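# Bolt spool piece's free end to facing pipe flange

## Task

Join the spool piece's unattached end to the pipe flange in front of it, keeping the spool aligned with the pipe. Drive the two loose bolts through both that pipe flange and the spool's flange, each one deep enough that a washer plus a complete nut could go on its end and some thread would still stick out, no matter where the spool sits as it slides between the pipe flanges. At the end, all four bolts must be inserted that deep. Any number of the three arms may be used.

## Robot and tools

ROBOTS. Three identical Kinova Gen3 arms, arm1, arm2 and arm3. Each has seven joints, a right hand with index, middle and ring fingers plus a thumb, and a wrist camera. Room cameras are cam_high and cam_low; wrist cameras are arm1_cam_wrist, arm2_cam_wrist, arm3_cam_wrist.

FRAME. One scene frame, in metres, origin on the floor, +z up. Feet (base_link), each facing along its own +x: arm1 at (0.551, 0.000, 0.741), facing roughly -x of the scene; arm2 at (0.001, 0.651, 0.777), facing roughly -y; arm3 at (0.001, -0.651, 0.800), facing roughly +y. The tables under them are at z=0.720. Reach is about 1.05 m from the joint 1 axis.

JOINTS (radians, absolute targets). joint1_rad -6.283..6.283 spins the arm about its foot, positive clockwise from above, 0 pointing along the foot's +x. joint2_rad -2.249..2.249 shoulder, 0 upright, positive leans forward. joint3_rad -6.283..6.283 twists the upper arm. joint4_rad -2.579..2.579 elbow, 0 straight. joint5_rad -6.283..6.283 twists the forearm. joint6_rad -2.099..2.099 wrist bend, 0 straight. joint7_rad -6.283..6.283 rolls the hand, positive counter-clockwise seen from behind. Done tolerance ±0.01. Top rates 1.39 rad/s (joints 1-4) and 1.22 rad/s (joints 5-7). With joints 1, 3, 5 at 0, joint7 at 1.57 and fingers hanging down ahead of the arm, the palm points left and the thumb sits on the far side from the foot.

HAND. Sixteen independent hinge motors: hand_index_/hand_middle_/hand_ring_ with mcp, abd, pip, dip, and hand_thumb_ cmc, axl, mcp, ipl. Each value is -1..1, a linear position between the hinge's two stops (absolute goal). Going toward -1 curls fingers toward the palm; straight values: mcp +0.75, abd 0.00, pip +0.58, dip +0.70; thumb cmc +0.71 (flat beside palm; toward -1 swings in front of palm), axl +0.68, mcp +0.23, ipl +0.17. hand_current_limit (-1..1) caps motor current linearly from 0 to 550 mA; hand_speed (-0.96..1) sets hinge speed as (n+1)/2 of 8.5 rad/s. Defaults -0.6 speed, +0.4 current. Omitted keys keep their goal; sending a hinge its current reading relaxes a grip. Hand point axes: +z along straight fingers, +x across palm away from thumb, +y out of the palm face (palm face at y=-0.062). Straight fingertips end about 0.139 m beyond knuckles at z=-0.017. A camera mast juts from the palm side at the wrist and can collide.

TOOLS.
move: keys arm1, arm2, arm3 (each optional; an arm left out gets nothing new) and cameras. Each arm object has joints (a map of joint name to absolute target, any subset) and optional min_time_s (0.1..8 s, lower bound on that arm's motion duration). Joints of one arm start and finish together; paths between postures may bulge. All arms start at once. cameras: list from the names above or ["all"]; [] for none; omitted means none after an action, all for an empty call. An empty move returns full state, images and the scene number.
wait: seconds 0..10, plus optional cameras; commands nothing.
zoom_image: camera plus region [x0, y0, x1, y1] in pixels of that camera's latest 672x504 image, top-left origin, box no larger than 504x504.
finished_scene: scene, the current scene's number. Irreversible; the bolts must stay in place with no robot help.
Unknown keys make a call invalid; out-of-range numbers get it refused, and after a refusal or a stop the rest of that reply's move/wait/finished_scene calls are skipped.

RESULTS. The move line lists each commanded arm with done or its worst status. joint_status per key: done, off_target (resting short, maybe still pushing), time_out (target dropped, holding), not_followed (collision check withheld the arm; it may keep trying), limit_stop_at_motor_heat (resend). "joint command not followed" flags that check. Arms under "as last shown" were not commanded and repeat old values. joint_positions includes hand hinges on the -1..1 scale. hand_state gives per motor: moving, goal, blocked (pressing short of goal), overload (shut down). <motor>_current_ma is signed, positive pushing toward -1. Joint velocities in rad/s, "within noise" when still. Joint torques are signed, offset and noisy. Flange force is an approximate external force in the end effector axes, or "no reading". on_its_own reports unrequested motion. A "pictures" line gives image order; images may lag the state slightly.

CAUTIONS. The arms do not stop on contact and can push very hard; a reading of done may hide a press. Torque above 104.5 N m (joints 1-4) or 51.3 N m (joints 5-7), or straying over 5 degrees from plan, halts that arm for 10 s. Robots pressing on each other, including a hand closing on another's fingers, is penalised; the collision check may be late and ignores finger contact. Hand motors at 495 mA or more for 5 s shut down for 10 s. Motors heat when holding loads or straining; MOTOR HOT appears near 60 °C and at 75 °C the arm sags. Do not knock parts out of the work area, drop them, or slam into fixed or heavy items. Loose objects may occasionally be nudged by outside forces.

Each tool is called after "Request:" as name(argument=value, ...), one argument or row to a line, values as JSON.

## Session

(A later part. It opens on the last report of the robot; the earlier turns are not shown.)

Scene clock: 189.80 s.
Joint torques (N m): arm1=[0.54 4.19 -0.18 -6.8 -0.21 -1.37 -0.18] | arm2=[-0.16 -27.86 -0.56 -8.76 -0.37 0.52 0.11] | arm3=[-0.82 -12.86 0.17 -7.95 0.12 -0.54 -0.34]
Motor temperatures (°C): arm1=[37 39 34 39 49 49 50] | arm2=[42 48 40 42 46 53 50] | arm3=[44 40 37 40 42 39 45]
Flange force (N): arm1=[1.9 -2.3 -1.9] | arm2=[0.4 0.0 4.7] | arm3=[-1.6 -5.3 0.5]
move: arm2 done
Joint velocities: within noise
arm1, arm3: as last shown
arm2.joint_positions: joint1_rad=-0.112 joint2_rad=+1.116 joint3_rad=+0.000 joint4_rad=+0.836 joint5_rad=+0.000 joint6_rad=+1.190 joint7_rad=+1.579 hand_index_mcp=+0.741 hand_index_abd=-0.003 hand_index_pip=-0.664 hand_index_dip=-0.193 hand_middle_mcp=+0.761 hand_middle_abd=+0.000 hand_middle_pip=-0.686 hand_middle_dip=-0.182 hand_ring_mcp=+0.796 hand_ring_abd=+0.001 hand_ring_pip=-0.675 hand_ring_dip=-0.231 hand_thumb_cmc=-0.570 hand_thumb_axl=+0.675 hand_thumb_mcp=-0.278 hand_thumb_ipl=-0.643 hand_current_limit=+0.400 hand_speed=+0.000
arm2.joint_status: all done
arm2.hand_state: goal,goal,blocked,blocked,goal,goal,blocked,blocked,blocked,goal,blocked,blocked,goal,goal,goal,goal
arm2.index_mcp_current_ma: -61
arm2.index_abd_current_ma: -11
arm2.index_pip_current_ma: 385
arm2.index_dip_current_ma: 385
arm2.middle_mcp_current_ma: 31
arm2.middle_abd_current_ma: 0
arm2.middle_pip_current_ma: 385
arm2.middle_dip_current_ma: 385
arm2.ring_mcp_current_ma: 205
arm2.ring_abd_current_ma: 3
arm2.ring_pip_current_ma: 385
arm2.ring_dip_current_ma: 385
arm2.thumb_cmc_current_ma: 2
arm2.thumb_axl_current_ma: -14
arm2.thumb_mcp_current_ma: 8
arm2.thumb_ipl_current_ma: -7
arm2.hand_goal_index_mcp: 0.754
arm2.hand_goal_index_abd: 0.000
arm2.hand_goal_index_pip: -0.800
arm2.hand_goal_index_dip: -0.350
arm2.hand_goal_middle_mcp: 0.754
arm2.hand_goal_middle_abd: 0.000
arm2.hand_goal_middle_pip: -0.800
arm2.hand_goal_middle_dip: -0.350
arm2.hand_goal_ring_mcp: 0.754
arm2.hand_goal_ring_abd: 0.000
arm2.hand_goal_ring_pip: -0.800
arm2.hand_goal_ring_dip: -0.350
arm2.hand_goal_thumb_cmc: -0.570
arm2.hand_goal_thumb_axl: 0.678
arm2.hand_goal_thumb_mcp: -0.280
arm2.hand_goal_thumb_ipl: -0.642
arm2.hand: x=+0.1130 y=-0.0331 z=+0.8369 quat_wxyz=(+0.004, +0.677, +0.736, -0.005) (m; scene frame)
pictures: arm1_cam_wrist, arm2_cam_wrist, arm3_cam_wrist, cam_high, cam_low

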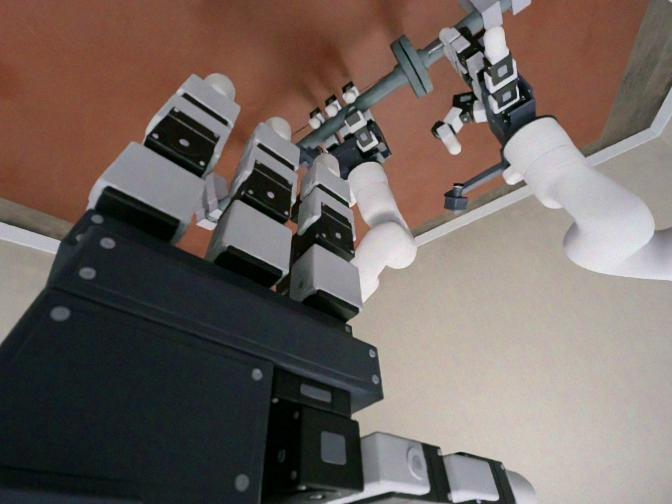

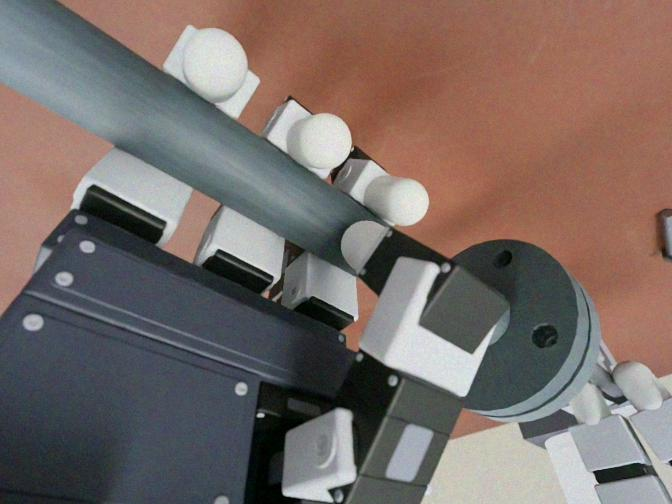

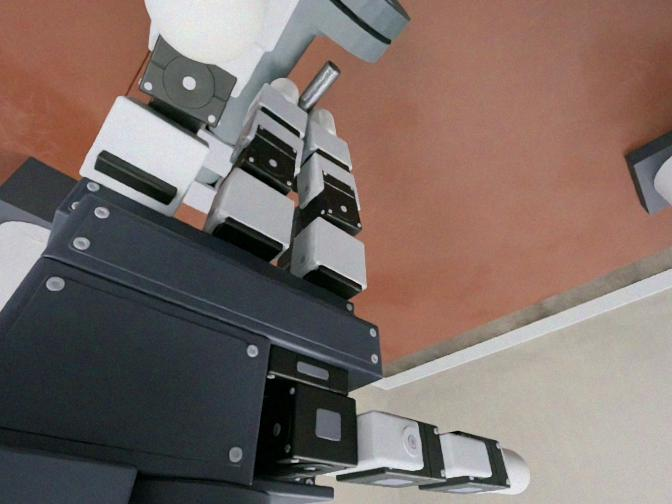

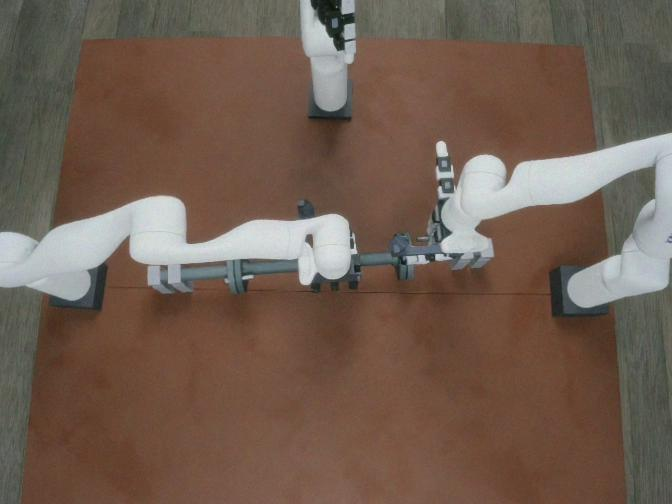

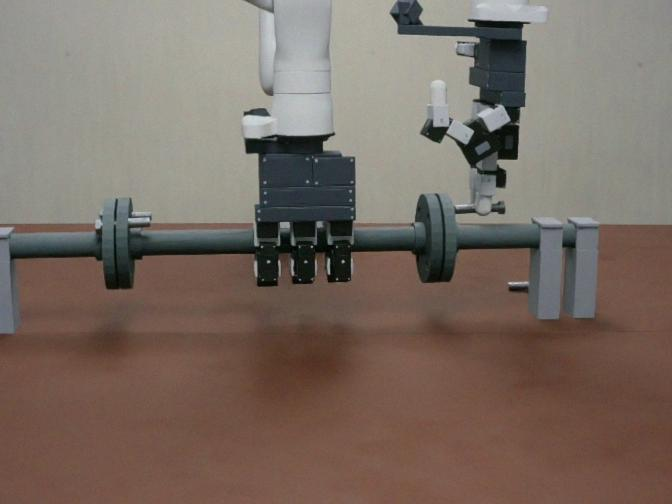

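Request:
move(
  arm3={"joints":{"joint1_rad":0.1694,"joint2_rad":0.3715,"joint4_rad":1.8914,"joint6_rad":0.8588,"joint7_rad":0.2521},"min_time_s":1.5},
  cameras=["arm2_cam_wrist","arm3_cam_wrist","cam_high","cam_low"],
)

Request:
zoom_image(
  camera="arm3_cam_wrist",
  region=[260, 0, 430, 130],
)

Request:
zoom_image(
  camera="cam_high",
  region=[370, 210, 470, 300],
)

Request:
zoom_image(
  camera="arm2_cam_wrist",
  region=[525, 316, 565, 356],
)

Scene clock: 210.80 s.
Joint torques (N m): arm1=[0.57 4.22 -0.23 -6.82 -0.16 -1.39 -0.11] | arm2=[-0.15 -27.83 -0.56 -8.78 -0.38 0.51 0.12] | arm3=[-0.75 -13.07 0.15 -8.01 0.14 -0.54 -0.41]
Motor temperatures (°C): arm1=[37 39 34 39 49 49 50] | arm2=[42 50 40 42 46 53 49] | arm3=[44 40 37 40 42 39 45]
Flange force (N): arm1=[2.0 -2.3 -1.8] | arm2=[0.6 0.0 4.6] | arm3=[-1.6 -5.4 0.6]
move: arm3 done
Joint velocities: within noise
arm1, arm2: as last shown
arm3.joint_positions: joint1_rad=+0.169 joint2_rad=+0.372 joint3_rad=+0.000 joint4_rad=+1.891 joint5_rad=+0.000 joint6_rad=+0.859 joint7_rad=+0.252 hand_index_mcp=+0.752 hand_index_abd=-0.149 hand_index_pip=+0.576 hand_index_dip=+0.694 hand_middle_mcp=+0.751 hand_middle_abd=+0.012 hand_middle_pip=+0.576 hand_middle_dip=+0.694 hand_ring_mcp=-0.052 hand_ring_abd=-0.097 hand_ring_pip=-0.291 hand_ring_dip=-0.171 hand_thumb_cmc=+0.712 hand_thumb_axl=+0.677 hand_thumb_mcp=+0.222 hand_thumb_ipl=+0.168 hand_current_limit=+0.400 hand_speed=+0.000
arm3.joint_status: all done
arm3.hand_state: goal,blocked,goal,goal,goal,blocked,goal,goal,goal,goal,goal,goal,goal,goal,goal,goal
arm3.index_mcp_current_ma: -2
arm3.index_abd_current_ma: 116
arm3.index_pip_current_ma: -2
arm3.index_dip_current_ma: -2
arm3.middle_mcp_current_ma: -4
arm3.middle_abd_current_ma: -385
arm3.middle_pip_current_ma: -2
arm3.middle_dip_current_ma: -2
arm3.ring_mcp_current_ma: 31
arm3.ring_abd_current_ma: 3
arm3.ring_pip_current_ma: 10
arm3.ring_dip_current_ma: 3
arm3.thumb_cmc_current_ma: -2
arm3.thumb_axl_current_ma: -1
arm3.thumb_mcp_current_ma: -7
arm3.thumb_ipl_current_ma: 0
arm3.hand_goal_index_mcp: 0.754
arm3.hand_goal_index_abd: -0.200
arm3.hand_goal_index_pip: 0.578
arm3.hand_goal_index_dip: 0.696
arm3.hand_goal_middle_mcp: 0.754
arm3.hand_goal_middle_abd: 0.200
arm3.hand_goal_middle_pip: 0.578
arm3.hand_goal_middle_dip: 0.696
arm3.hand_goal_ring_mcp: -0.068
arm3.hand_goal_ring_abd: -0.100
arm3.hand_goal_ring_pip: -0.298
arm3.hand_goal_ring_dip: -0.174
arm3.hand_goal_thumb_cmc: 0.714
arm3.hand_goal_thumb_axl: 0.678
arm3.hand_goal_thumb_mcp: 0.226
arm3.hand_goal_thumb_ipl: 0.168
arm3.hand: x=+0.1067 y=-0.1734 z=+0.9775 quat_wxyz=(+0.007, -0.042, +0.999, +0.010) (m; scene frame)
pictures: arm2_cam_wrist, arm3_cam_wrist, cam_high, cam_low

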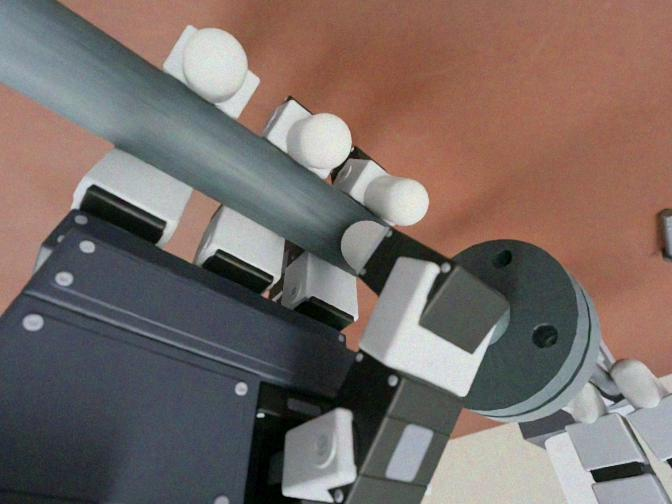

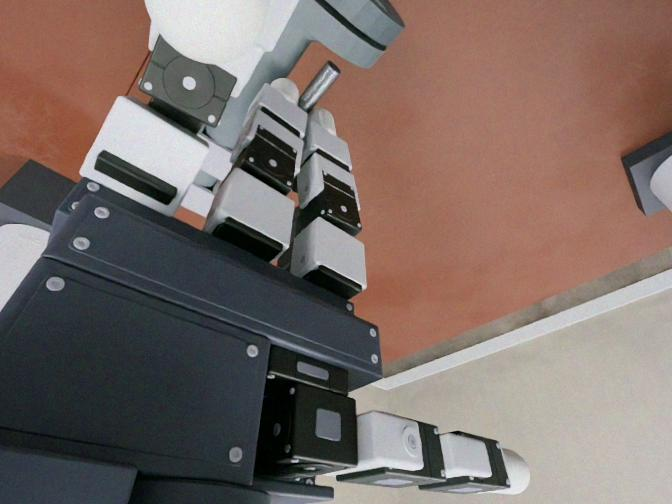

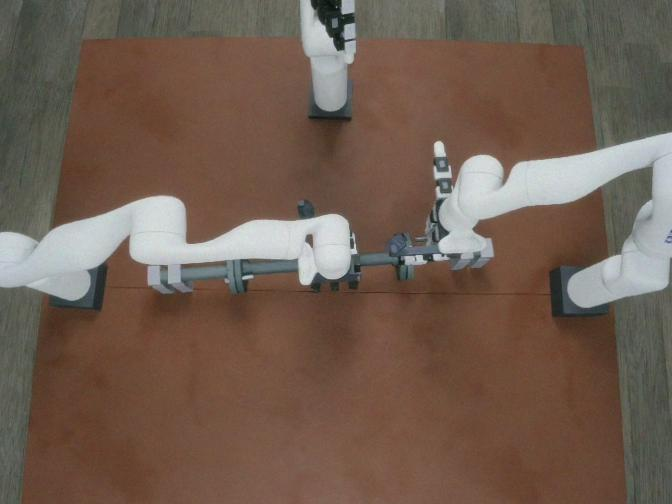

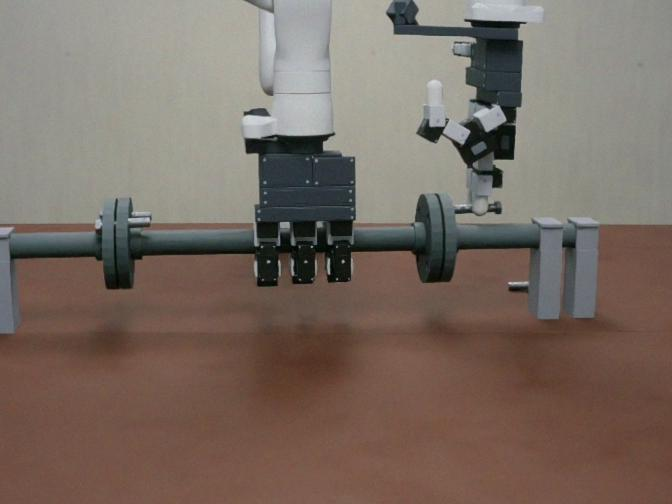

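Scaled by 2.965.

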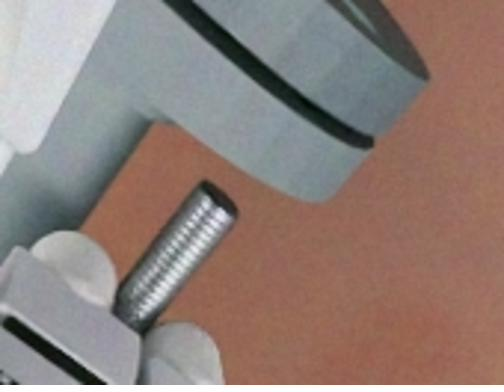

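Scaled by 5.040.

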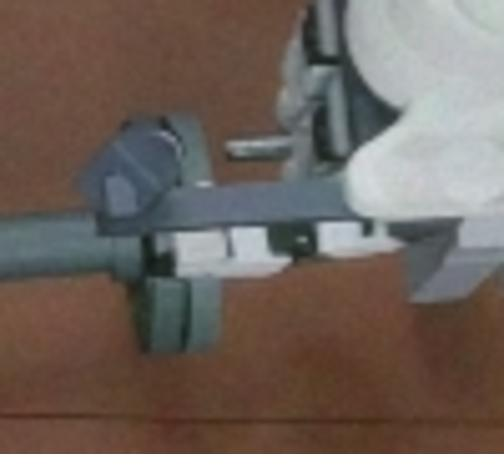

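Scaled by 12.600.

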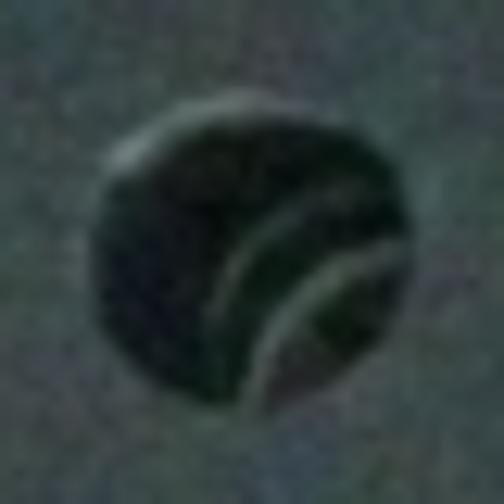

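Request:
zoom_image(
  camera="cam_high",
  region=[200, 230, 290, 320],
)

Request:
zoom_image(
  camera="cam_low",
  region=[80, 180, 190, 290],
)

Request:
zoom_image(
  camera="cam_low",
  region=[405, 180, 515, 290],
)

Request:
zoom_image(
  camera="cam_high",
  region=[370, 210, 460, 300],
)

Scaled by 5.600.

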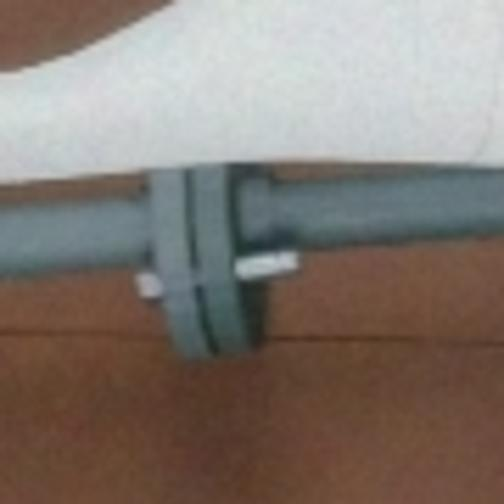

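Scaled by 4.582.

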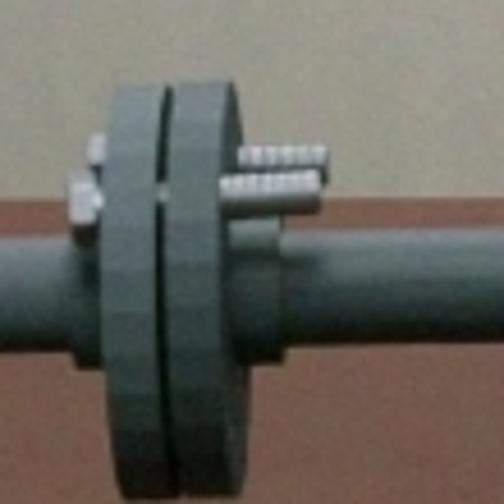

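Scaled by 4.582.

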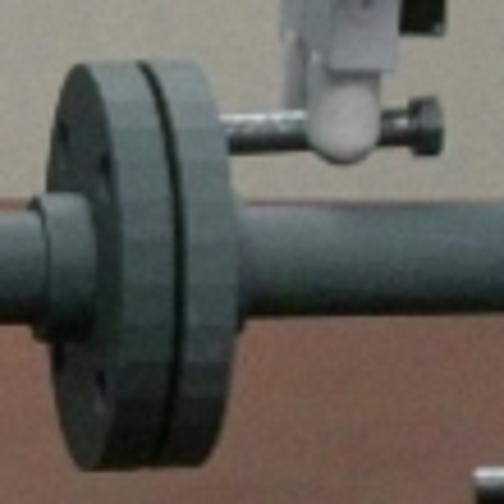

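Scaled by 5.600.

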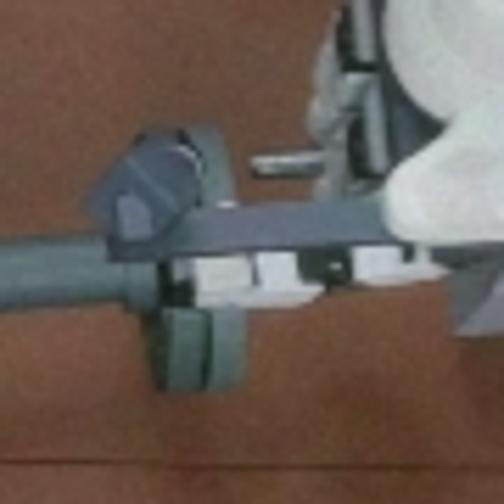

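Request:
zoom_image(
  camera="arm3_cam_wrist",
  region=[265, 20, 355, 110],
)

Request:
zoom_image(
  camera="cam_high",
  region=[400, 220, 450, 270],
)

Scaled by 5.600.

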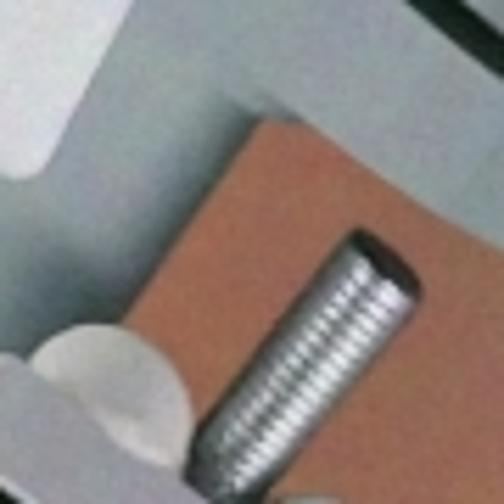

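Scaled by 10.080.

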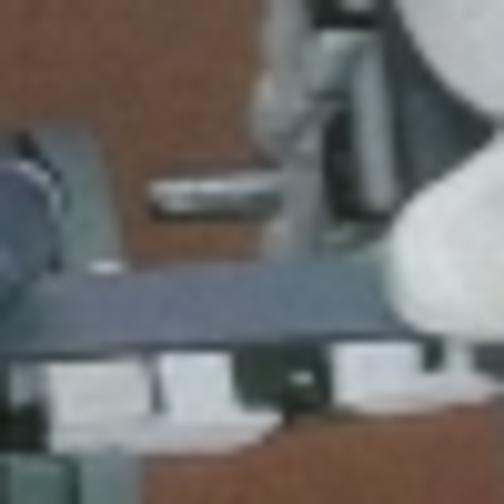

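Request:
move(
  arm3={"joints":{"joint1_rad":0.1706,"joint2_rad":0.358,"joint4_rad":1.9171,"joint6_rad":0.8215,"joint7_rad":0.2833},"min_time_s":1.5},
  cameras=["arm2_cam_wrist","arm3_cam_wrist","cam_high","cam_low"],
)

Request:
zoom_image(
  camera="arm3_cam_wrist",
  region=[265, 20, 355, 110],
)

Request:
zoom_image(
  camera="cam_high",
  region=[370, 210, 460, 300],
)

Request:
zoom_image(
  camera="cam_low",
  region=[405, 180, 515, 290],
)

Scene clock: 229.73 s.
Joint torques (N m): arm1=[0.53 4.24 -0.17 -6.73 -0.17 -1.3 -0.24] | arm2=[-0.13 -27.85 -0.56 -8.77 -0.36 0.53 0.11] | arm3=[-0.63 -12.91 0.15 -7.93 0.16 -0.59 -0.4]
Motor temperatures (°C): arm1=[37 39 34 39 48 49 50] | arm2=[42 51 40 42 46 53 49] | arm3=[44 40 37 40 42 39 45]
Flange force (N): arm1=[1.9 -2.3 -1.9] | arm2=[0.5 0.0 4.7] | arm3=[-1.4 -5.0 0.5]
move: arm3 done
Joint velocities: within noise
arm1, arm2: as last shown
arm3.joint_positions: joint1_rad=+0.171 joint2_rad=+0.358 joint3_rad=+0.000 joint4_rad=+1.917 joint5_rad=+0.000 joint6_rad=+0.822 joint7_rad=+0.283 hand_index_mcp=+0.752 hand_index_abd=-0.149 hand_index_pip=+0.576 hand_index_dip=+0.694 hand_middle_mcp=+0.751 hand_middle_abd=+0.012 hand_middle_pip=+0.576 hand_middle_dip=+0.694 hand_ring_mcp=-0.052 hand_ring_abd=-0.097 hand_ring_pip=-0.291 hand_ring_dip=-0.171 hand_thumb_cmc=+0.712 hand_thumb_axl=+0.677 hand_thumb_mcp=+0.222 hand_thumb_ipl=+0.168 hand_current_limit=+0.400 hand_speed=+0.000
arm3.joint_status: all done
arm3.hand_state: goal,blocked,goal,goal,goal,blocked,goal,goal,goal,goal,goal,goal,goal,goal,goal,goal
arm3.index_mcp_current_ma: -2
arm3.index_abd_current_ma: 116
arm3.index_pip_current_ma: -2
arm3.index_dip_current_ma: -2
arm3.middle_mcp_current_ma: -4
arm3.middle_abd_current_ma: -385
arm3.middle_pip_current_ma: -2
arm3.middle_dip_current_ma: -2
arm3.ring_mcp_current_ma: 31
arm3.ring_abd_current_ma: 3
arm3.ring_pip_current_ma: 10
arm3.ring_dip_current_ma: 3
arm3.thumb_cmc_current_ma: -2
arm3.thumb_axl_current_ma: -1
arm3.thumb_mcp_current_ma: -7
arm3.thumb_ipl_current_ma: 0
arm3.hand_goal_index_mcp: 0.754
arm3.hand_goal_index_abd: -0.200
arm3.hand_goal_index_pip: 0.578
arm3.hand_goal_index_dip: 0.696
arm3.hand_goal_middle_mcp: 0.754
arm3.hand_goal_middle_abd: 0.200
arm3.hand_goal_middle_pip: 0.578
arm3.hand_goal_middle_dip: 0.696
arm3.hand_goal_ring_mcp: -0.068
arm3.hand_goal_ring_abd: -0.100
arm3.hand_goal_ring_pip: -0.298
arm3.hand_goal_ring_dip: -0.174
arm3.hand_goal_thumb_cmc: 0.714
arm3.hand_goal_thumb_axl: 0.678
arm3.hand_goal_thumb_mcp: 0.226
arm3.hand_goal_thumb_ipl: 0.168
arm3.hand: x=+0.1045 y=-0.1733 z=+0.9790 quat_wxyz=(+0.010, -0.057, +0.998, +0.022) (m; scene frame)
pictures: arm2_cam_wrist, arm3_cam_wrist, cam_high, cam_low

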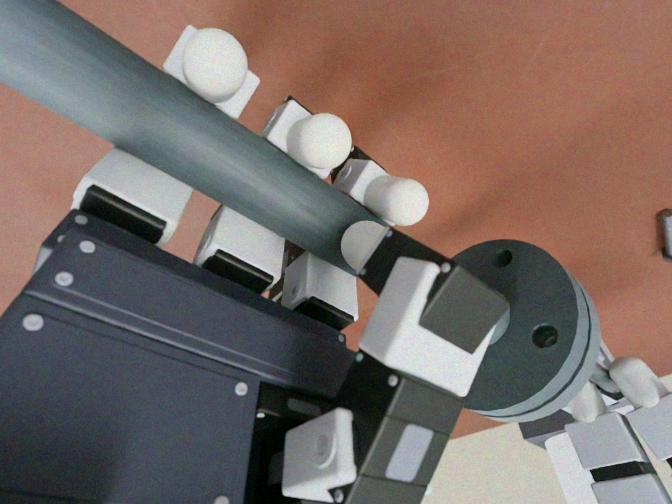

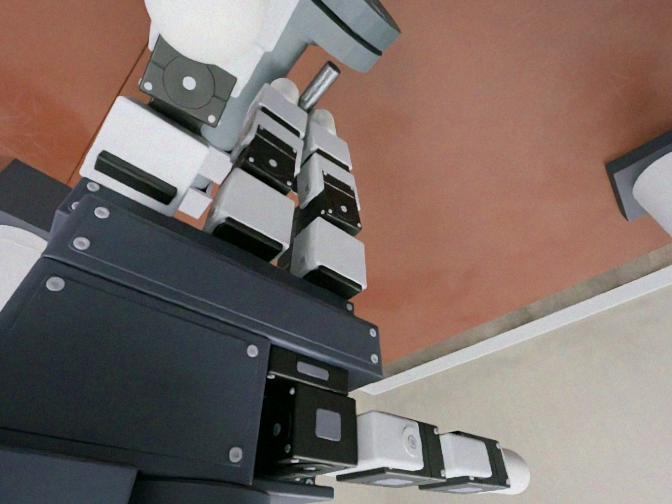

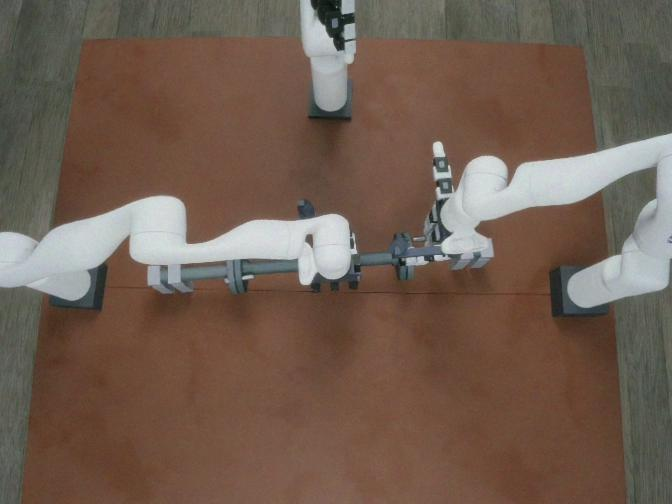

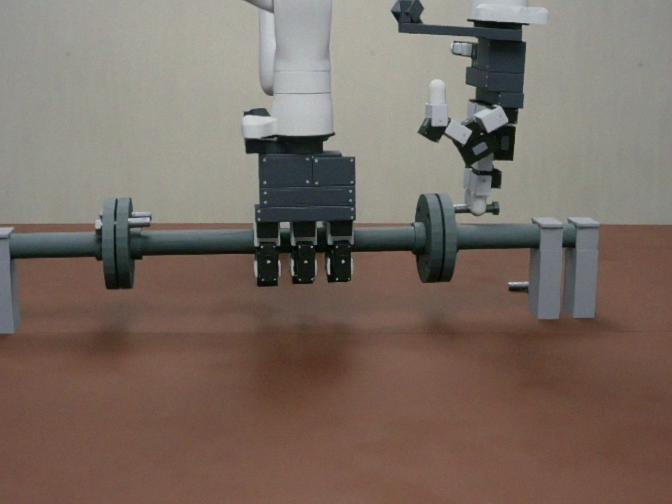

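Scaled by 5.600.

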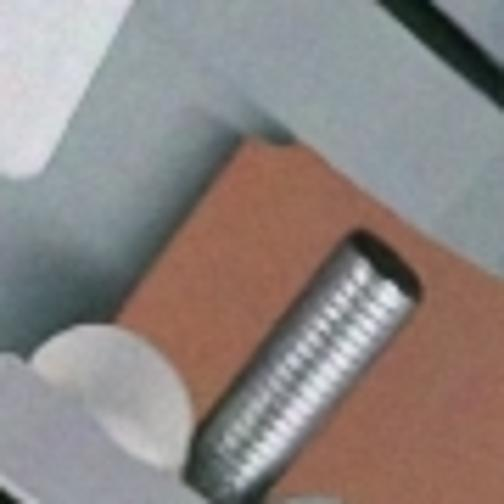

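Scaled by 5.600.

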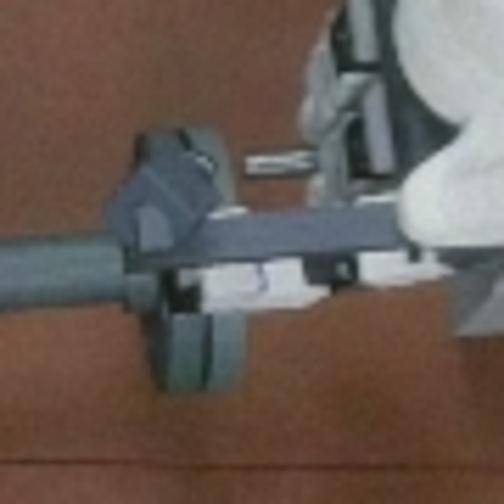

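Scaled by 4.582.

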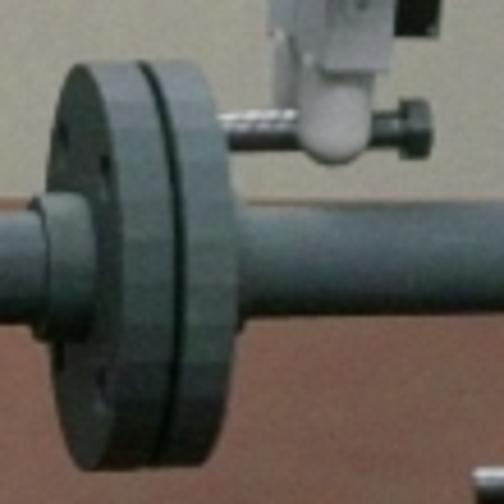

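Request:
move(
  arm3={"joints":{"joint1_rad":0.1673,"joint2_rad":0.3672,"joint4_rad":1.9023,"joint6_rad":0.8272,"joint7_rad":0.28},"min_time_s":1.5},
  cameras=["arm2_cam_wrist","arm3_cam_wrist","cam_high"],
)

Request:
zoom_image(
  camera="arm3_cam_wrist",
  region=[265, 20, 355, 110],
)

Request:
zoom_image(
  camera="cam_high",
  region=[370, 210, 460, 300],
)

Request:
zoom_image(
  camera="arm2_cam_wrist",
  region=[525, 316, 565, 356],
)

Scene clock: 232.93 s.
Joint torques (N m): arm1=[0.6 4.12 -0.22 -6.83 -0.2 -1.36 -0.19] | arm2=[-0.13 -27.87 -0.56 -8.75 -0.38 0.51 0.1] | arm3=[-0.69 -13.11 0.26 -7.97 0.15 -0.62 -0.4]
Motor temperatures (°C): arm1=[37 39 34 39 48 49 50] | arm2=[42 51 40 42 46 53 49] | arm3=[44 40 37 40 42 39 45]
Flange force (N): arm1=[1.9 -2.5 -1.8] | arm2=[0.3 0.0 4.7] | arm3=[-1.5 -5.0 0.4]
move: arm3 done
Joint velocities: within noise
arm1, arm2: as last shown
arm3.joint_positions: joint1_rad=+0.167 joint2_rad=+0.367 joint3_rad=+0.000 joint4_rad=+1.902 joint5_rad=+0.000 joint6_rad=+0.827 joint7_rad=+0.280 hand_index_mcp=+0.752 hand_index_abd=-0.149 hand_index_pip=+0.576 hand_index_dip=+0.694 hand_middle_mcp=+0.751 hand_middle_abd=+0.012 hand_middle_pip=+0.576 hand_middle_dip=+0.694 hand_ring_mcp=-0.052 hand_ring_abd=-0.097 hand_ring_pip=-0.291 hand_ring_dip=-0.171 hand_thumb_cmc=+0.712 hand_thumb_axl=+0.677 hand_thumb_mcp=+0.222 hand_thumb_ipl=+0.168 hand_current_limit=+0.400 hand_speed=+0.000
arm3.joint_status: all done
arm3.hand_state: goal,blocked,goal,goal,goal,blocked,goal,goal,goal,goal,goal,goal,goal,goal,goal,goal
arm3.index_mcp_current_ma: -2
arm3.index_abd_current_ma: 116
arm3.index_pip_current_ma: -2
arm3.index_dip_current_ma: -2
arm3.middle_mcp_current_ma: -4
arm3.middle_abd_current_ma: -385
arm3.middle_pip_current_ma: -2
arm3.middle_dip_current_ma: -2
arm3.ring_mcp_current_ma: 31
arm3.ring_abd_current_ma: 3
arm3.ring_pip_current_ma: 10
arm3.ring_dip_current_ma: 3
arm3.thumb_cmc_current_ma: -2
arm3.thumb_axl_current_ma: -1
arm3.thumb_mcp_current_ma: -7
arm3.thumb_ipl_current_ma: 0
arm3.hand_goal_index_mcp: 0.754
arm3.hand_goal_index_abd: -0.200
arm3.hand_goal_index_pip: 0.578
arm3.hand_goal_index_dip: 0.696
arm3.hand_goal_middle_mcp: 0.754
arm3.hand_goal_middle_abd: 0.200
arm3.hand_goal_middle_pip: 0.578
arm3.hand_goal_middle_dip: 0.696
arm3.hand_goal_ring_mcp: -0.068
arm3.hand_goal_ring_abd: -0.100
arm3.hand_goal_ring_pip: -0.298
arm3.hand_goal_ring_dip: -0.174
arm3.hand_goal_thumb_cmc: 0.714
arm3.hand_goal_thumb_axl: 0.678
arm3.hand_goal_thumb_mcp: 0.226
arm3.hand_goal_thumb_ipl: 0.168
arm3.hand: x=+0.1040 y=-0.1684 z=+0.9790 quat_wxyz=(+0.010, -0.057, +0.998, +0.022) (m; scene frame)
pictures: arm2_cam_wrist, arm3_cam_wrist, cam_high

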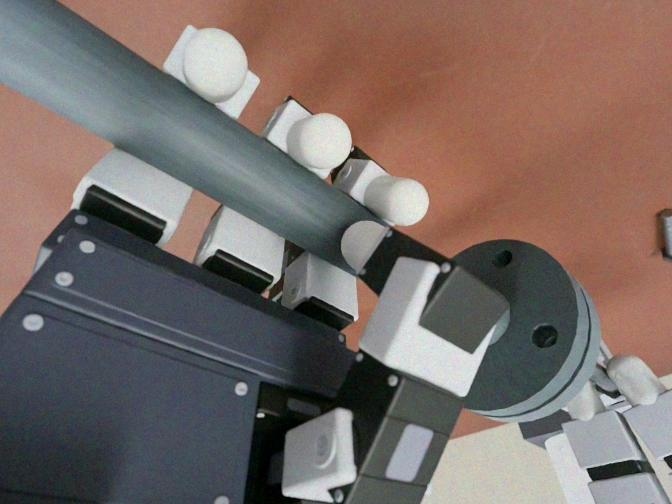

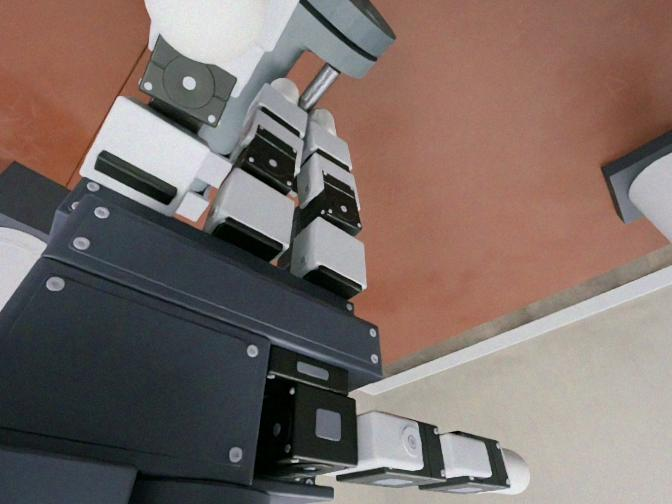

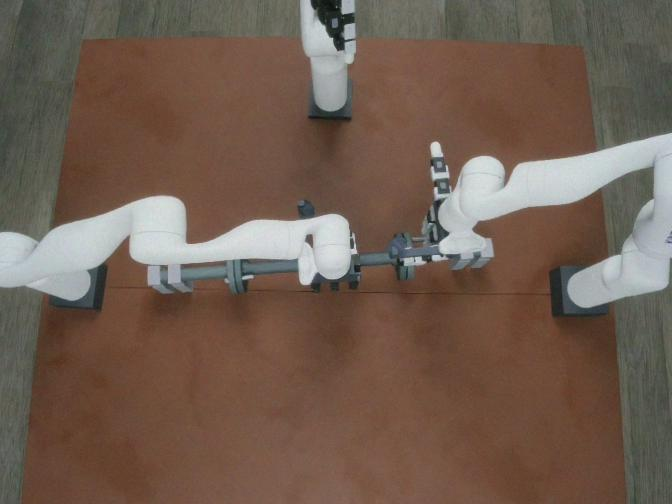

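Scaled by 5.600.

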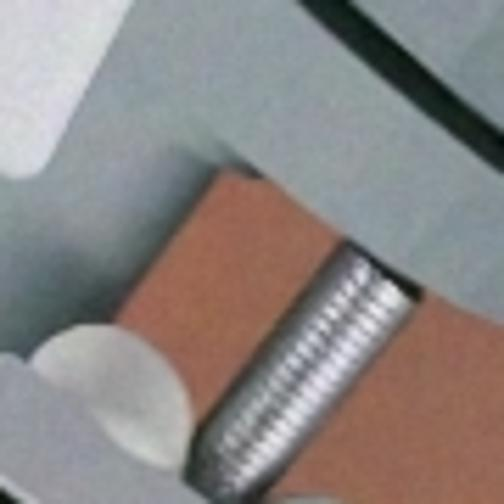

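Scaled by 5.600.

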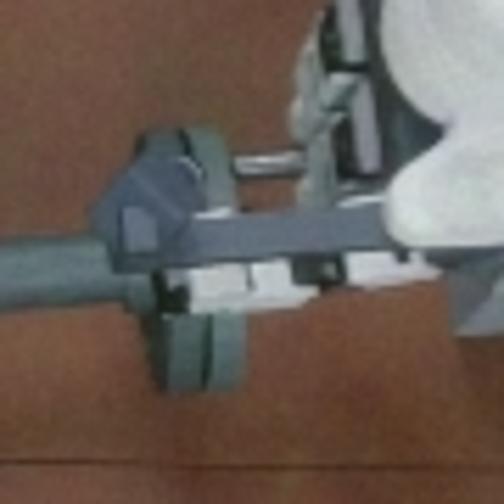

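Scaled by 12.600.

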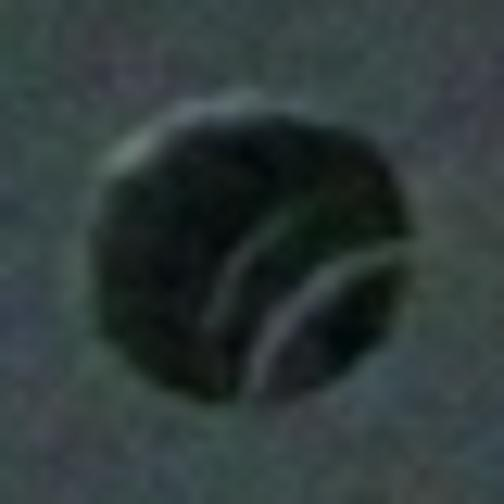

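Request:
move(
  arm3={"joints":{"joint1_rad":0.164,"joint2_rad":0.3764,"joint4_rad":1.8874,"joint6_rad":0.8328,"joint7_rad":0.2767},"min_time_s":2},
  cameras=["arm2_cam_wrist","arm3_cam_wrist","cam_high","cam_low"],
)

Request:
zoom_image(
  camera="arm3_cam_wrist",
  region=[265, 20, 355, 110],
)

Request:
zoom_image(
  camera="cam_low",
  region=[405, 180, 515, 290],
)

Request:
zoom_image(
  camera="arm2_cam_wrist",
  region=[525, 316, 565, 356],
)

Scene clock: 236.63 s.
Joint torques (N m): arm1=[0.47 4.19 -0.2 -6.73 -0.13 -1.36 -0.15] | arm2=[-0.16 -27.85 -0.53 -8.77 -0.37 0.5 0.11] | arm3=[-0.73 -13.25 0.14 -8.11 0.15 -0.68 -0.4]
Motor temperatures (°C): arm1=[37 39 34 39 48 49 50] | arm2=[42 51 40 42 46 53 49] | arm3=[44 40 37 40 42 39 45]
Flange force (N): arm1=[1.7 -2.1 -2.2] | arm2=[0.4 0.0 4.6] | arm3=[-1.5 -5.4 0.3]
move: arm3 done
Joint velocities: within noise
arm1, arm2: as last shown
arm3.joint_positions: joint1_rad=+0.164 joint2_rad=+0.376 joint3_rad=+0.000 joint4_rad=+1.887 joint5_rad=+0.000 joint6_rad=+0.833 joint7_rad=+0.277 hand_index_mcp=+0.752 hand_index_abd=-0.149 hand_index_pip=+0.576 hand_index_dip=+0.694 hand_middle_mcp=+0.752 hand_middle_abd=+0.012 hand_middle_pip=+0.576 hand_middle_dip=+0.694 hand_ring_mcp=-0.052 hand_ring_abd=-0.097 hand_ring_pip=-0.291 hand_ring_dip=-0.171 hand_thumb_cmc=+0.712 hand_thumb_axl=+0.677 hand_thumb_mcp=+0.222 hand_thumb_ipl=+0.168 hand_current_limit=+0.400 hand_speed=+0.000
arm3.joint_status: all done
arm3.hand_state: goal,blocked,goal,goal,goal,blocked,goal,goal,goal,goal,goal,goal,goal,goal,goal,goal
arm3.index_mcp_current_ma: -2
arm3.index_abd_current_ma: 116
arm3.index_pip_current_ma: -2
arm3.index_dip_current_ma: -2
arm3.middle_mcp_current_ma: -3
arm3.middle_abd_current_ma: -385
arm3.middle_pip_current_ma: -2
arm3.middle_dip_current_ma: -2
arm3.ring_mcp_current_ma: 31
arm3.ring_abd_current_ma: 3
arm3.ring_pip_current_ma: 10
arm3.ring_dip_current_ma: 3
arm3.thumb_cmc_current_ma: -2
arm3.thumb_axl_current_ma: -1
arm3.thumb_mcp_current_ma: -7
arm3.thumb_ipl_current_ma: 0
arm3.hand_goal_index_mcp: 0.754
arm3.hand_goal_index_abd: -0.200
arm3.hand_goal_index_pip: 0.578
arm3.hand_goal_index_dip: 0.696
arm3.hand_goal_middle_mcp: 0.754
arm3.hand_goal_middle_abd: 0.200
arm3.hand_goal_middle_pip: 0.578
arm3.hand_goal_middle_dip: 0.696
arm3.hand_goal_ring_mcp: -0.068
arm3.hand_goal_ring_abd: -0.100
arm3.hand_goal_ring_pip: -0.298
arm3.hand_goal_ring_dip: -0.174
arm3.hand_goal_thumb_cmc: 0.714
arm3.hand_goal_thumb_axl: 0.678
arm3.hand_goal_thumb_mcp: 0.226
arm3.hand_goal_thumb_ipl: 0.168
arm3.hand: x=+0.1035 y=-0.1634 z=+0.9790 quat_wxyz=(+0.010, -0.057, +0.998, +0.022) (m; scene frame)
pictures: arm2_cam_wrist, arm3_cam_wrist, cam_high, cam_low

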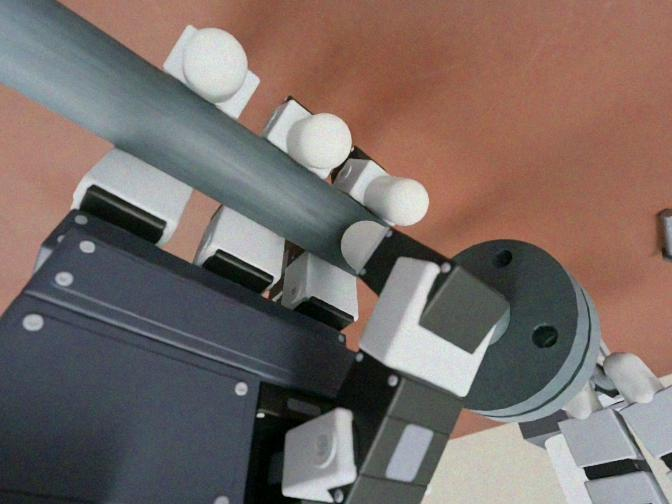

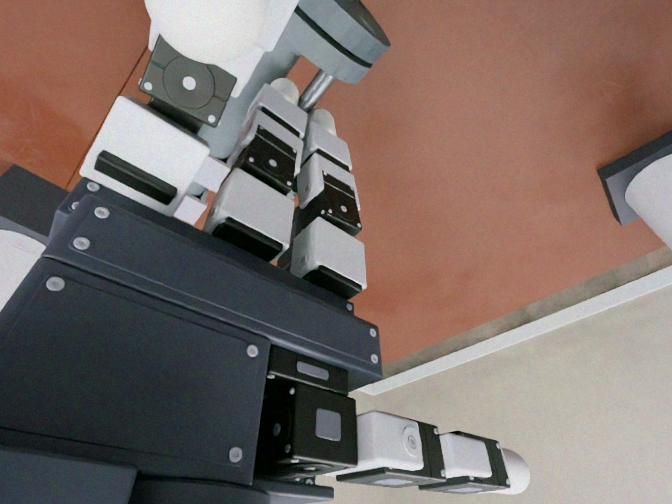

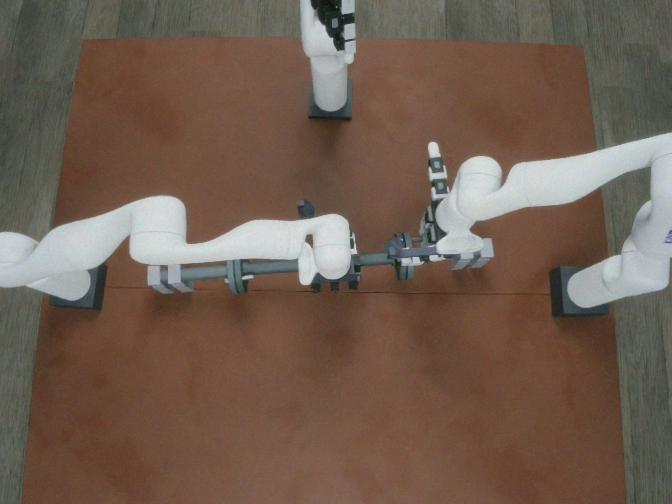

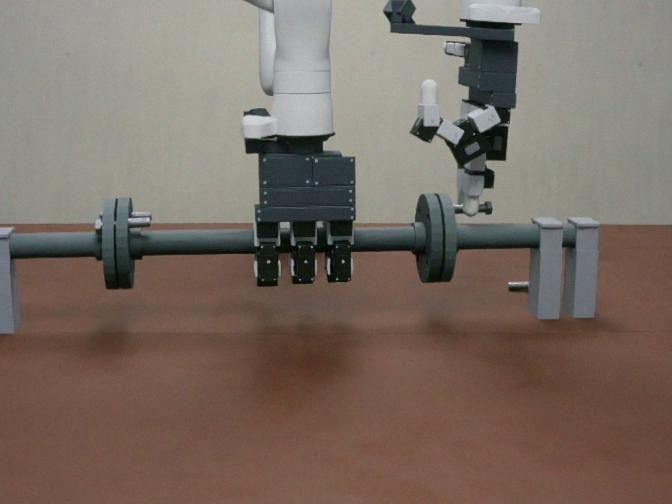

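Scaled by 5.600.

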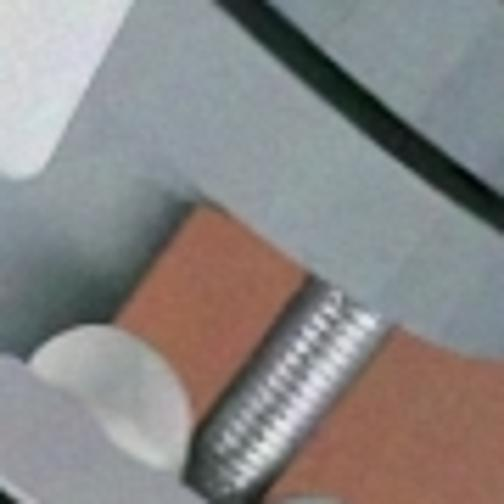

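Scaled by 4.582.

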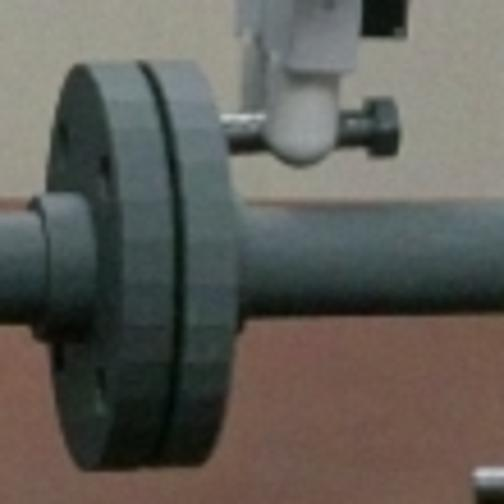

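Scaled by 12.600.

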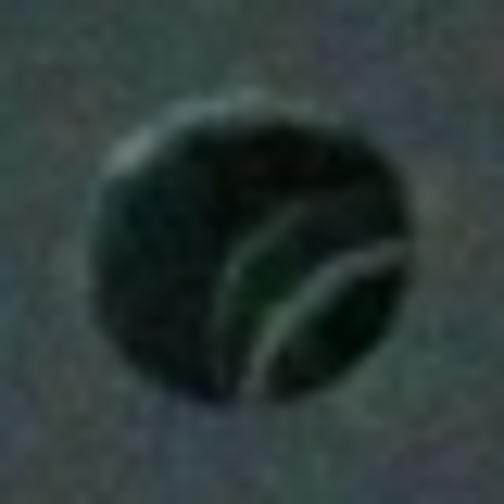

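Request:
move(
  arm3={"joints":{"joint1_rad":0.1612,"joint2_rad":0.3855,"joint4_rad":1.8722,"joint6_rad":0.8388,"joint7_rad":0.2739},"min_time_s":2},
  cameras=["arm2_cam_wrist","arm3_cam_wrist"],
)

Request:
zoom_image(
  camera="arm3_cam_wrist",
  region=[265, 20, 355, 110],
)

Request:
zoom_image(
  camera="arm2_cam_wrist",
  region=[525, 316, 565, 356],
)

Scene clock: 240.57 s.
Joint torques (N m): arm1=[0.54 4.15 -0.21 -6.8 -0.21 -1.41 -0.16] | arm2=[-0.16 -27.89 -0.56 -8.73 -0.37 0.51 0.11] | arm3=[-0.68 -13.47 0.23 -8.1 0.17 -0.61 -0.38]
Motor temperatures (°C): arm1=[37 38 34 39 48 49 50] | arm2=[42 51 40 42 46 53 49] | arm3=[44 40 37 40 42 39 45]
Flange force (N): arm1=[1.9 -2.4 -2.1] | arm2=[0.1 0.0 4.7] | arm3=[-1.3 -5.3 0.5]
move: arm3 done
Joint velocities: within noise
arm1.joint_positions: joint1_rad=-0.132 joint2_rad=-0.586 joint3_rad=-0.115 joint4_rad=+1.425 joint5_rad=-0.022 joint6_rad=+1.936 joint7_rad=+1.699 hand_index_mcp=+0.753 hand_index_abd=+0.000 hand_index_pip=+0.577 hand_index_dip=+0.696 hand_middle_mcp=+0.753 hand_middle_abd=+0.000 hand_middle_pip=+0.577 hand_middle_dip=+0.696 hand_ring_mcp=+0.753 hand_ring_abd=+0.000 hand_ring_pip=+0.577 hand_ring_dip=+0.696 hand_thumb_cmc=+0.714 hand_thumb_axl=+0.677 hand_thumb_mcp=+0.224 hand_thumb_ipl=+0.168 hand_current_limit=+0.400 hand_speed=-0.600
arm1.joint_status: not commanded
arm1.hand_state: goal,goal,goal,goal,goal,goal,goal,goal,goal,goal,goal,goal,goal,goal,goal,goal
arm1.index_mcp_current_ma: 0
arm1.index_abd_current_ma: 0
arm1.index_pip_current_ma: 0
arm1.index_dip_current_ma: 0
arm1.middle_mcp_current_ma: 0
arm1.middle_abd_current_ma: 0
arm1.middle_pip_current_ma: 0
arm1.middle_dip_current_ma: 0
arm1.ring_mcp_current_ma: 0
arm1.ring_abd_current_ma: 0
arm1.ring_pip_current_ma: 0
arm1.ring_dip_current_ma: 0
arm1.thumb_cmc_current_ma: 0
arm1.thumb_axl_current_ma: 0
arm1.thumb_mcp_current_ma: -2
arm1.thumb_ipl_current_ma: 0
arm1.hand_goal_index_mcp: 0.754
arm1.hand_goal_index_abd: 0.000
arm1.hand_goal_index_pip: 0.576
arm1.hand_goal_index_dip: 0.696
arm1.hand_goal_middle_mcp: 0.754
arm1.hand_goal_middle_abd: 0.000
arm1.hand_goal_middle_pip: 0.576
arm1.hand_goal_middle_dip: 0.696
arm1.hand_goal_ring_mcp: 0.754
arm1.hand_goal_ring_abd: 0.000
arm1.hand_goal_ring_pip: 0.576
arm1.hand_goal_ring_dip: 0.696
arm1.hand_goal_thumb_cmc: 0.714
arm1.hand_goal_thumb_axl: 0.678
arm1.hand_goal_thumb_mcp: 0.226
arm1.hand_goal_thumb_ipl: 0.168
arm1.hand: x=+0.4529 y=-0.1006 z=+1.3062 quat_wxyz=(+0.008, -0.968, -0.174, +0.182) (m; scene frame)
arm2: as last shown
arm3.joint_positions: joint1_rad=+0.161 joint2_rad=+0.385 joint3_rad=+0.000 joint4_rad=+1.872 joint5_rad=+0.000 joint6_rad=+0.839 joint7_rad=+0.274 hand_index_mcp=+0.756 hand_index_abd=-0.149 hand_index_pip=+0.579 hand_index_dip=+0.695 hand_middle_mcp=+0.756 hand_middle_abd=+0.012 hand_middle_pip=+0.579 hand_middle_dip=+0.695 hand_ring_mcp=-0.052 hand_ring_abd=-0.097 hand_ring_pip=-0.291 hand_ring_dip=-0.171 hand_thumb_cmc=+0.712 hand_thumb_axl=+0.677 hand_thumb_mcp=+0.222 hand_thumb_ipl=+0.168 hand_current_limit=+0.400 hand_speed=+0.000
arm3.joint_status: all done
arm3.hand_state: goal,blocked,goal,goal,goal,blocked,goal,goal,goal,goal,goal,goal,goal,goal,goal,goal
arm3.index_mcp_current_ma: 2
arm3.index_abd_current_ma: 116
arm3.index_pip_current_ma: 1
arm3.index_dip_current_ma: 0
arm3.middle_mcp_current_ma: 2
arm3.middle_abd_current_ma: -385
arm3.middle_pip_current_ma: 0
arm3.middle_dip_current_ma: 0
arm3.ring_mcp_current_ma: 31
arm3.ring_abd_current_ma: 3
arm3.ring_pip_current_ma: 10
arm3.ring_dip_current_ma: 3
arm3.thumb_cmc_current_ma: -2
arm3.thumb_axl_current_ma: -1
arm3.thumb_mcp_current_ma: -7
arm3.thumb_ipl_current_ma: 0
arm3.hand_goal_index_mcp: 0.754
arm3.hand_goal_index_abd: -0.200
arm3.hand_goal_index_pip: 0.578
arm3.hand_goal_index_dip: 0.696
arm3.hand_goal_middle_mcp: 0.754
arm3.hand_goal_middle_abd: 0.200
arm3.hand_goal_middle_pip: 0.578
arm3.hand_goal_middle_dip: 0.696
arm3.hand_goal_ring_mcp: -0.068
arm3.hand_goal_ring_abd: -0.100
arm3.hand_goal_ring_pip: -0.298
arm3.hand_goal_ring_dip: -0.174
arm3.hand_goal_thumb_cmc: 0.714
arm3.hand_goal_thumb_axl: 0.678
arm3.hand_goal_thumb_mcp: 0.226
arm3.hand_goal_thumb_ipl: 0.168
arm3.hand: x=+0.1031 y=-0.1584 z=+0.9790 quat_wxyz=(+0.010, -0.057, +0.998, +0.022) (m; scene frame)
pictures: arm2_cam_wrist, arm3_cam_wrist

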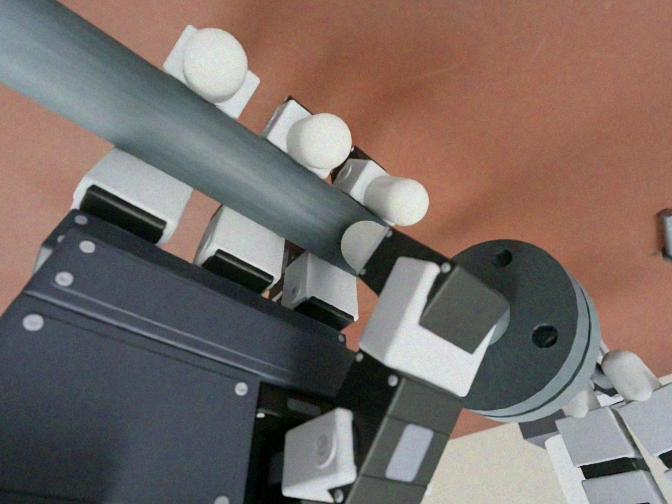

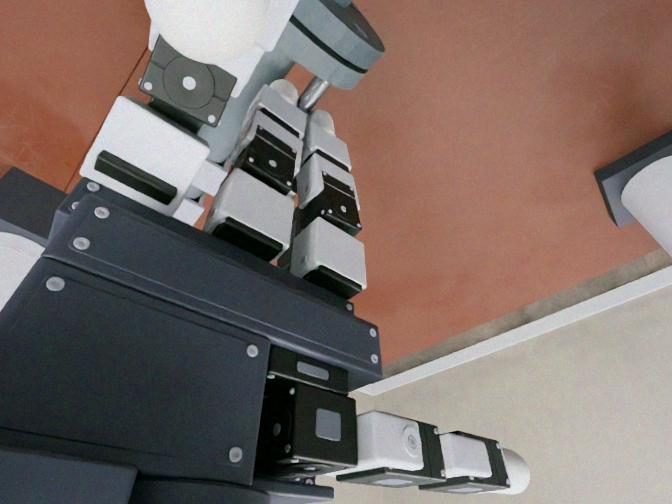

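Scaled by 5.600.

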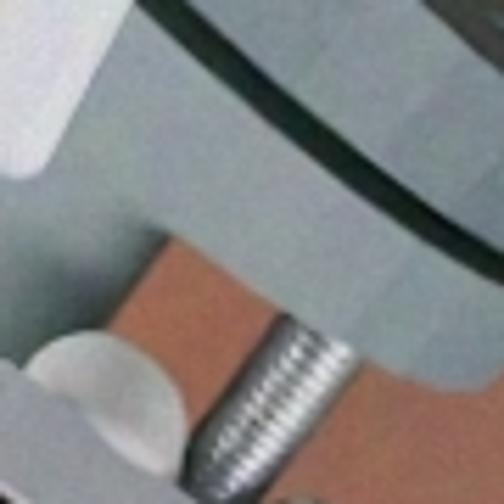

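Scaled by 12.600.

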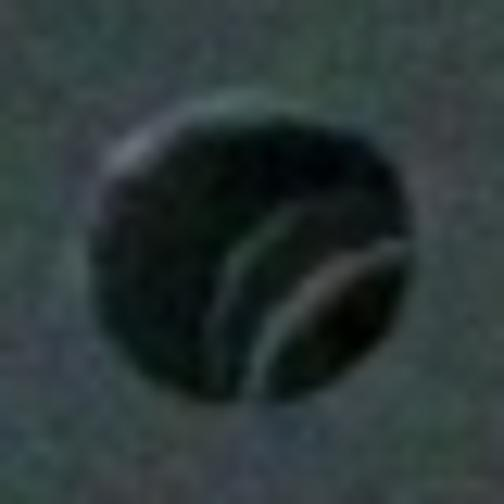

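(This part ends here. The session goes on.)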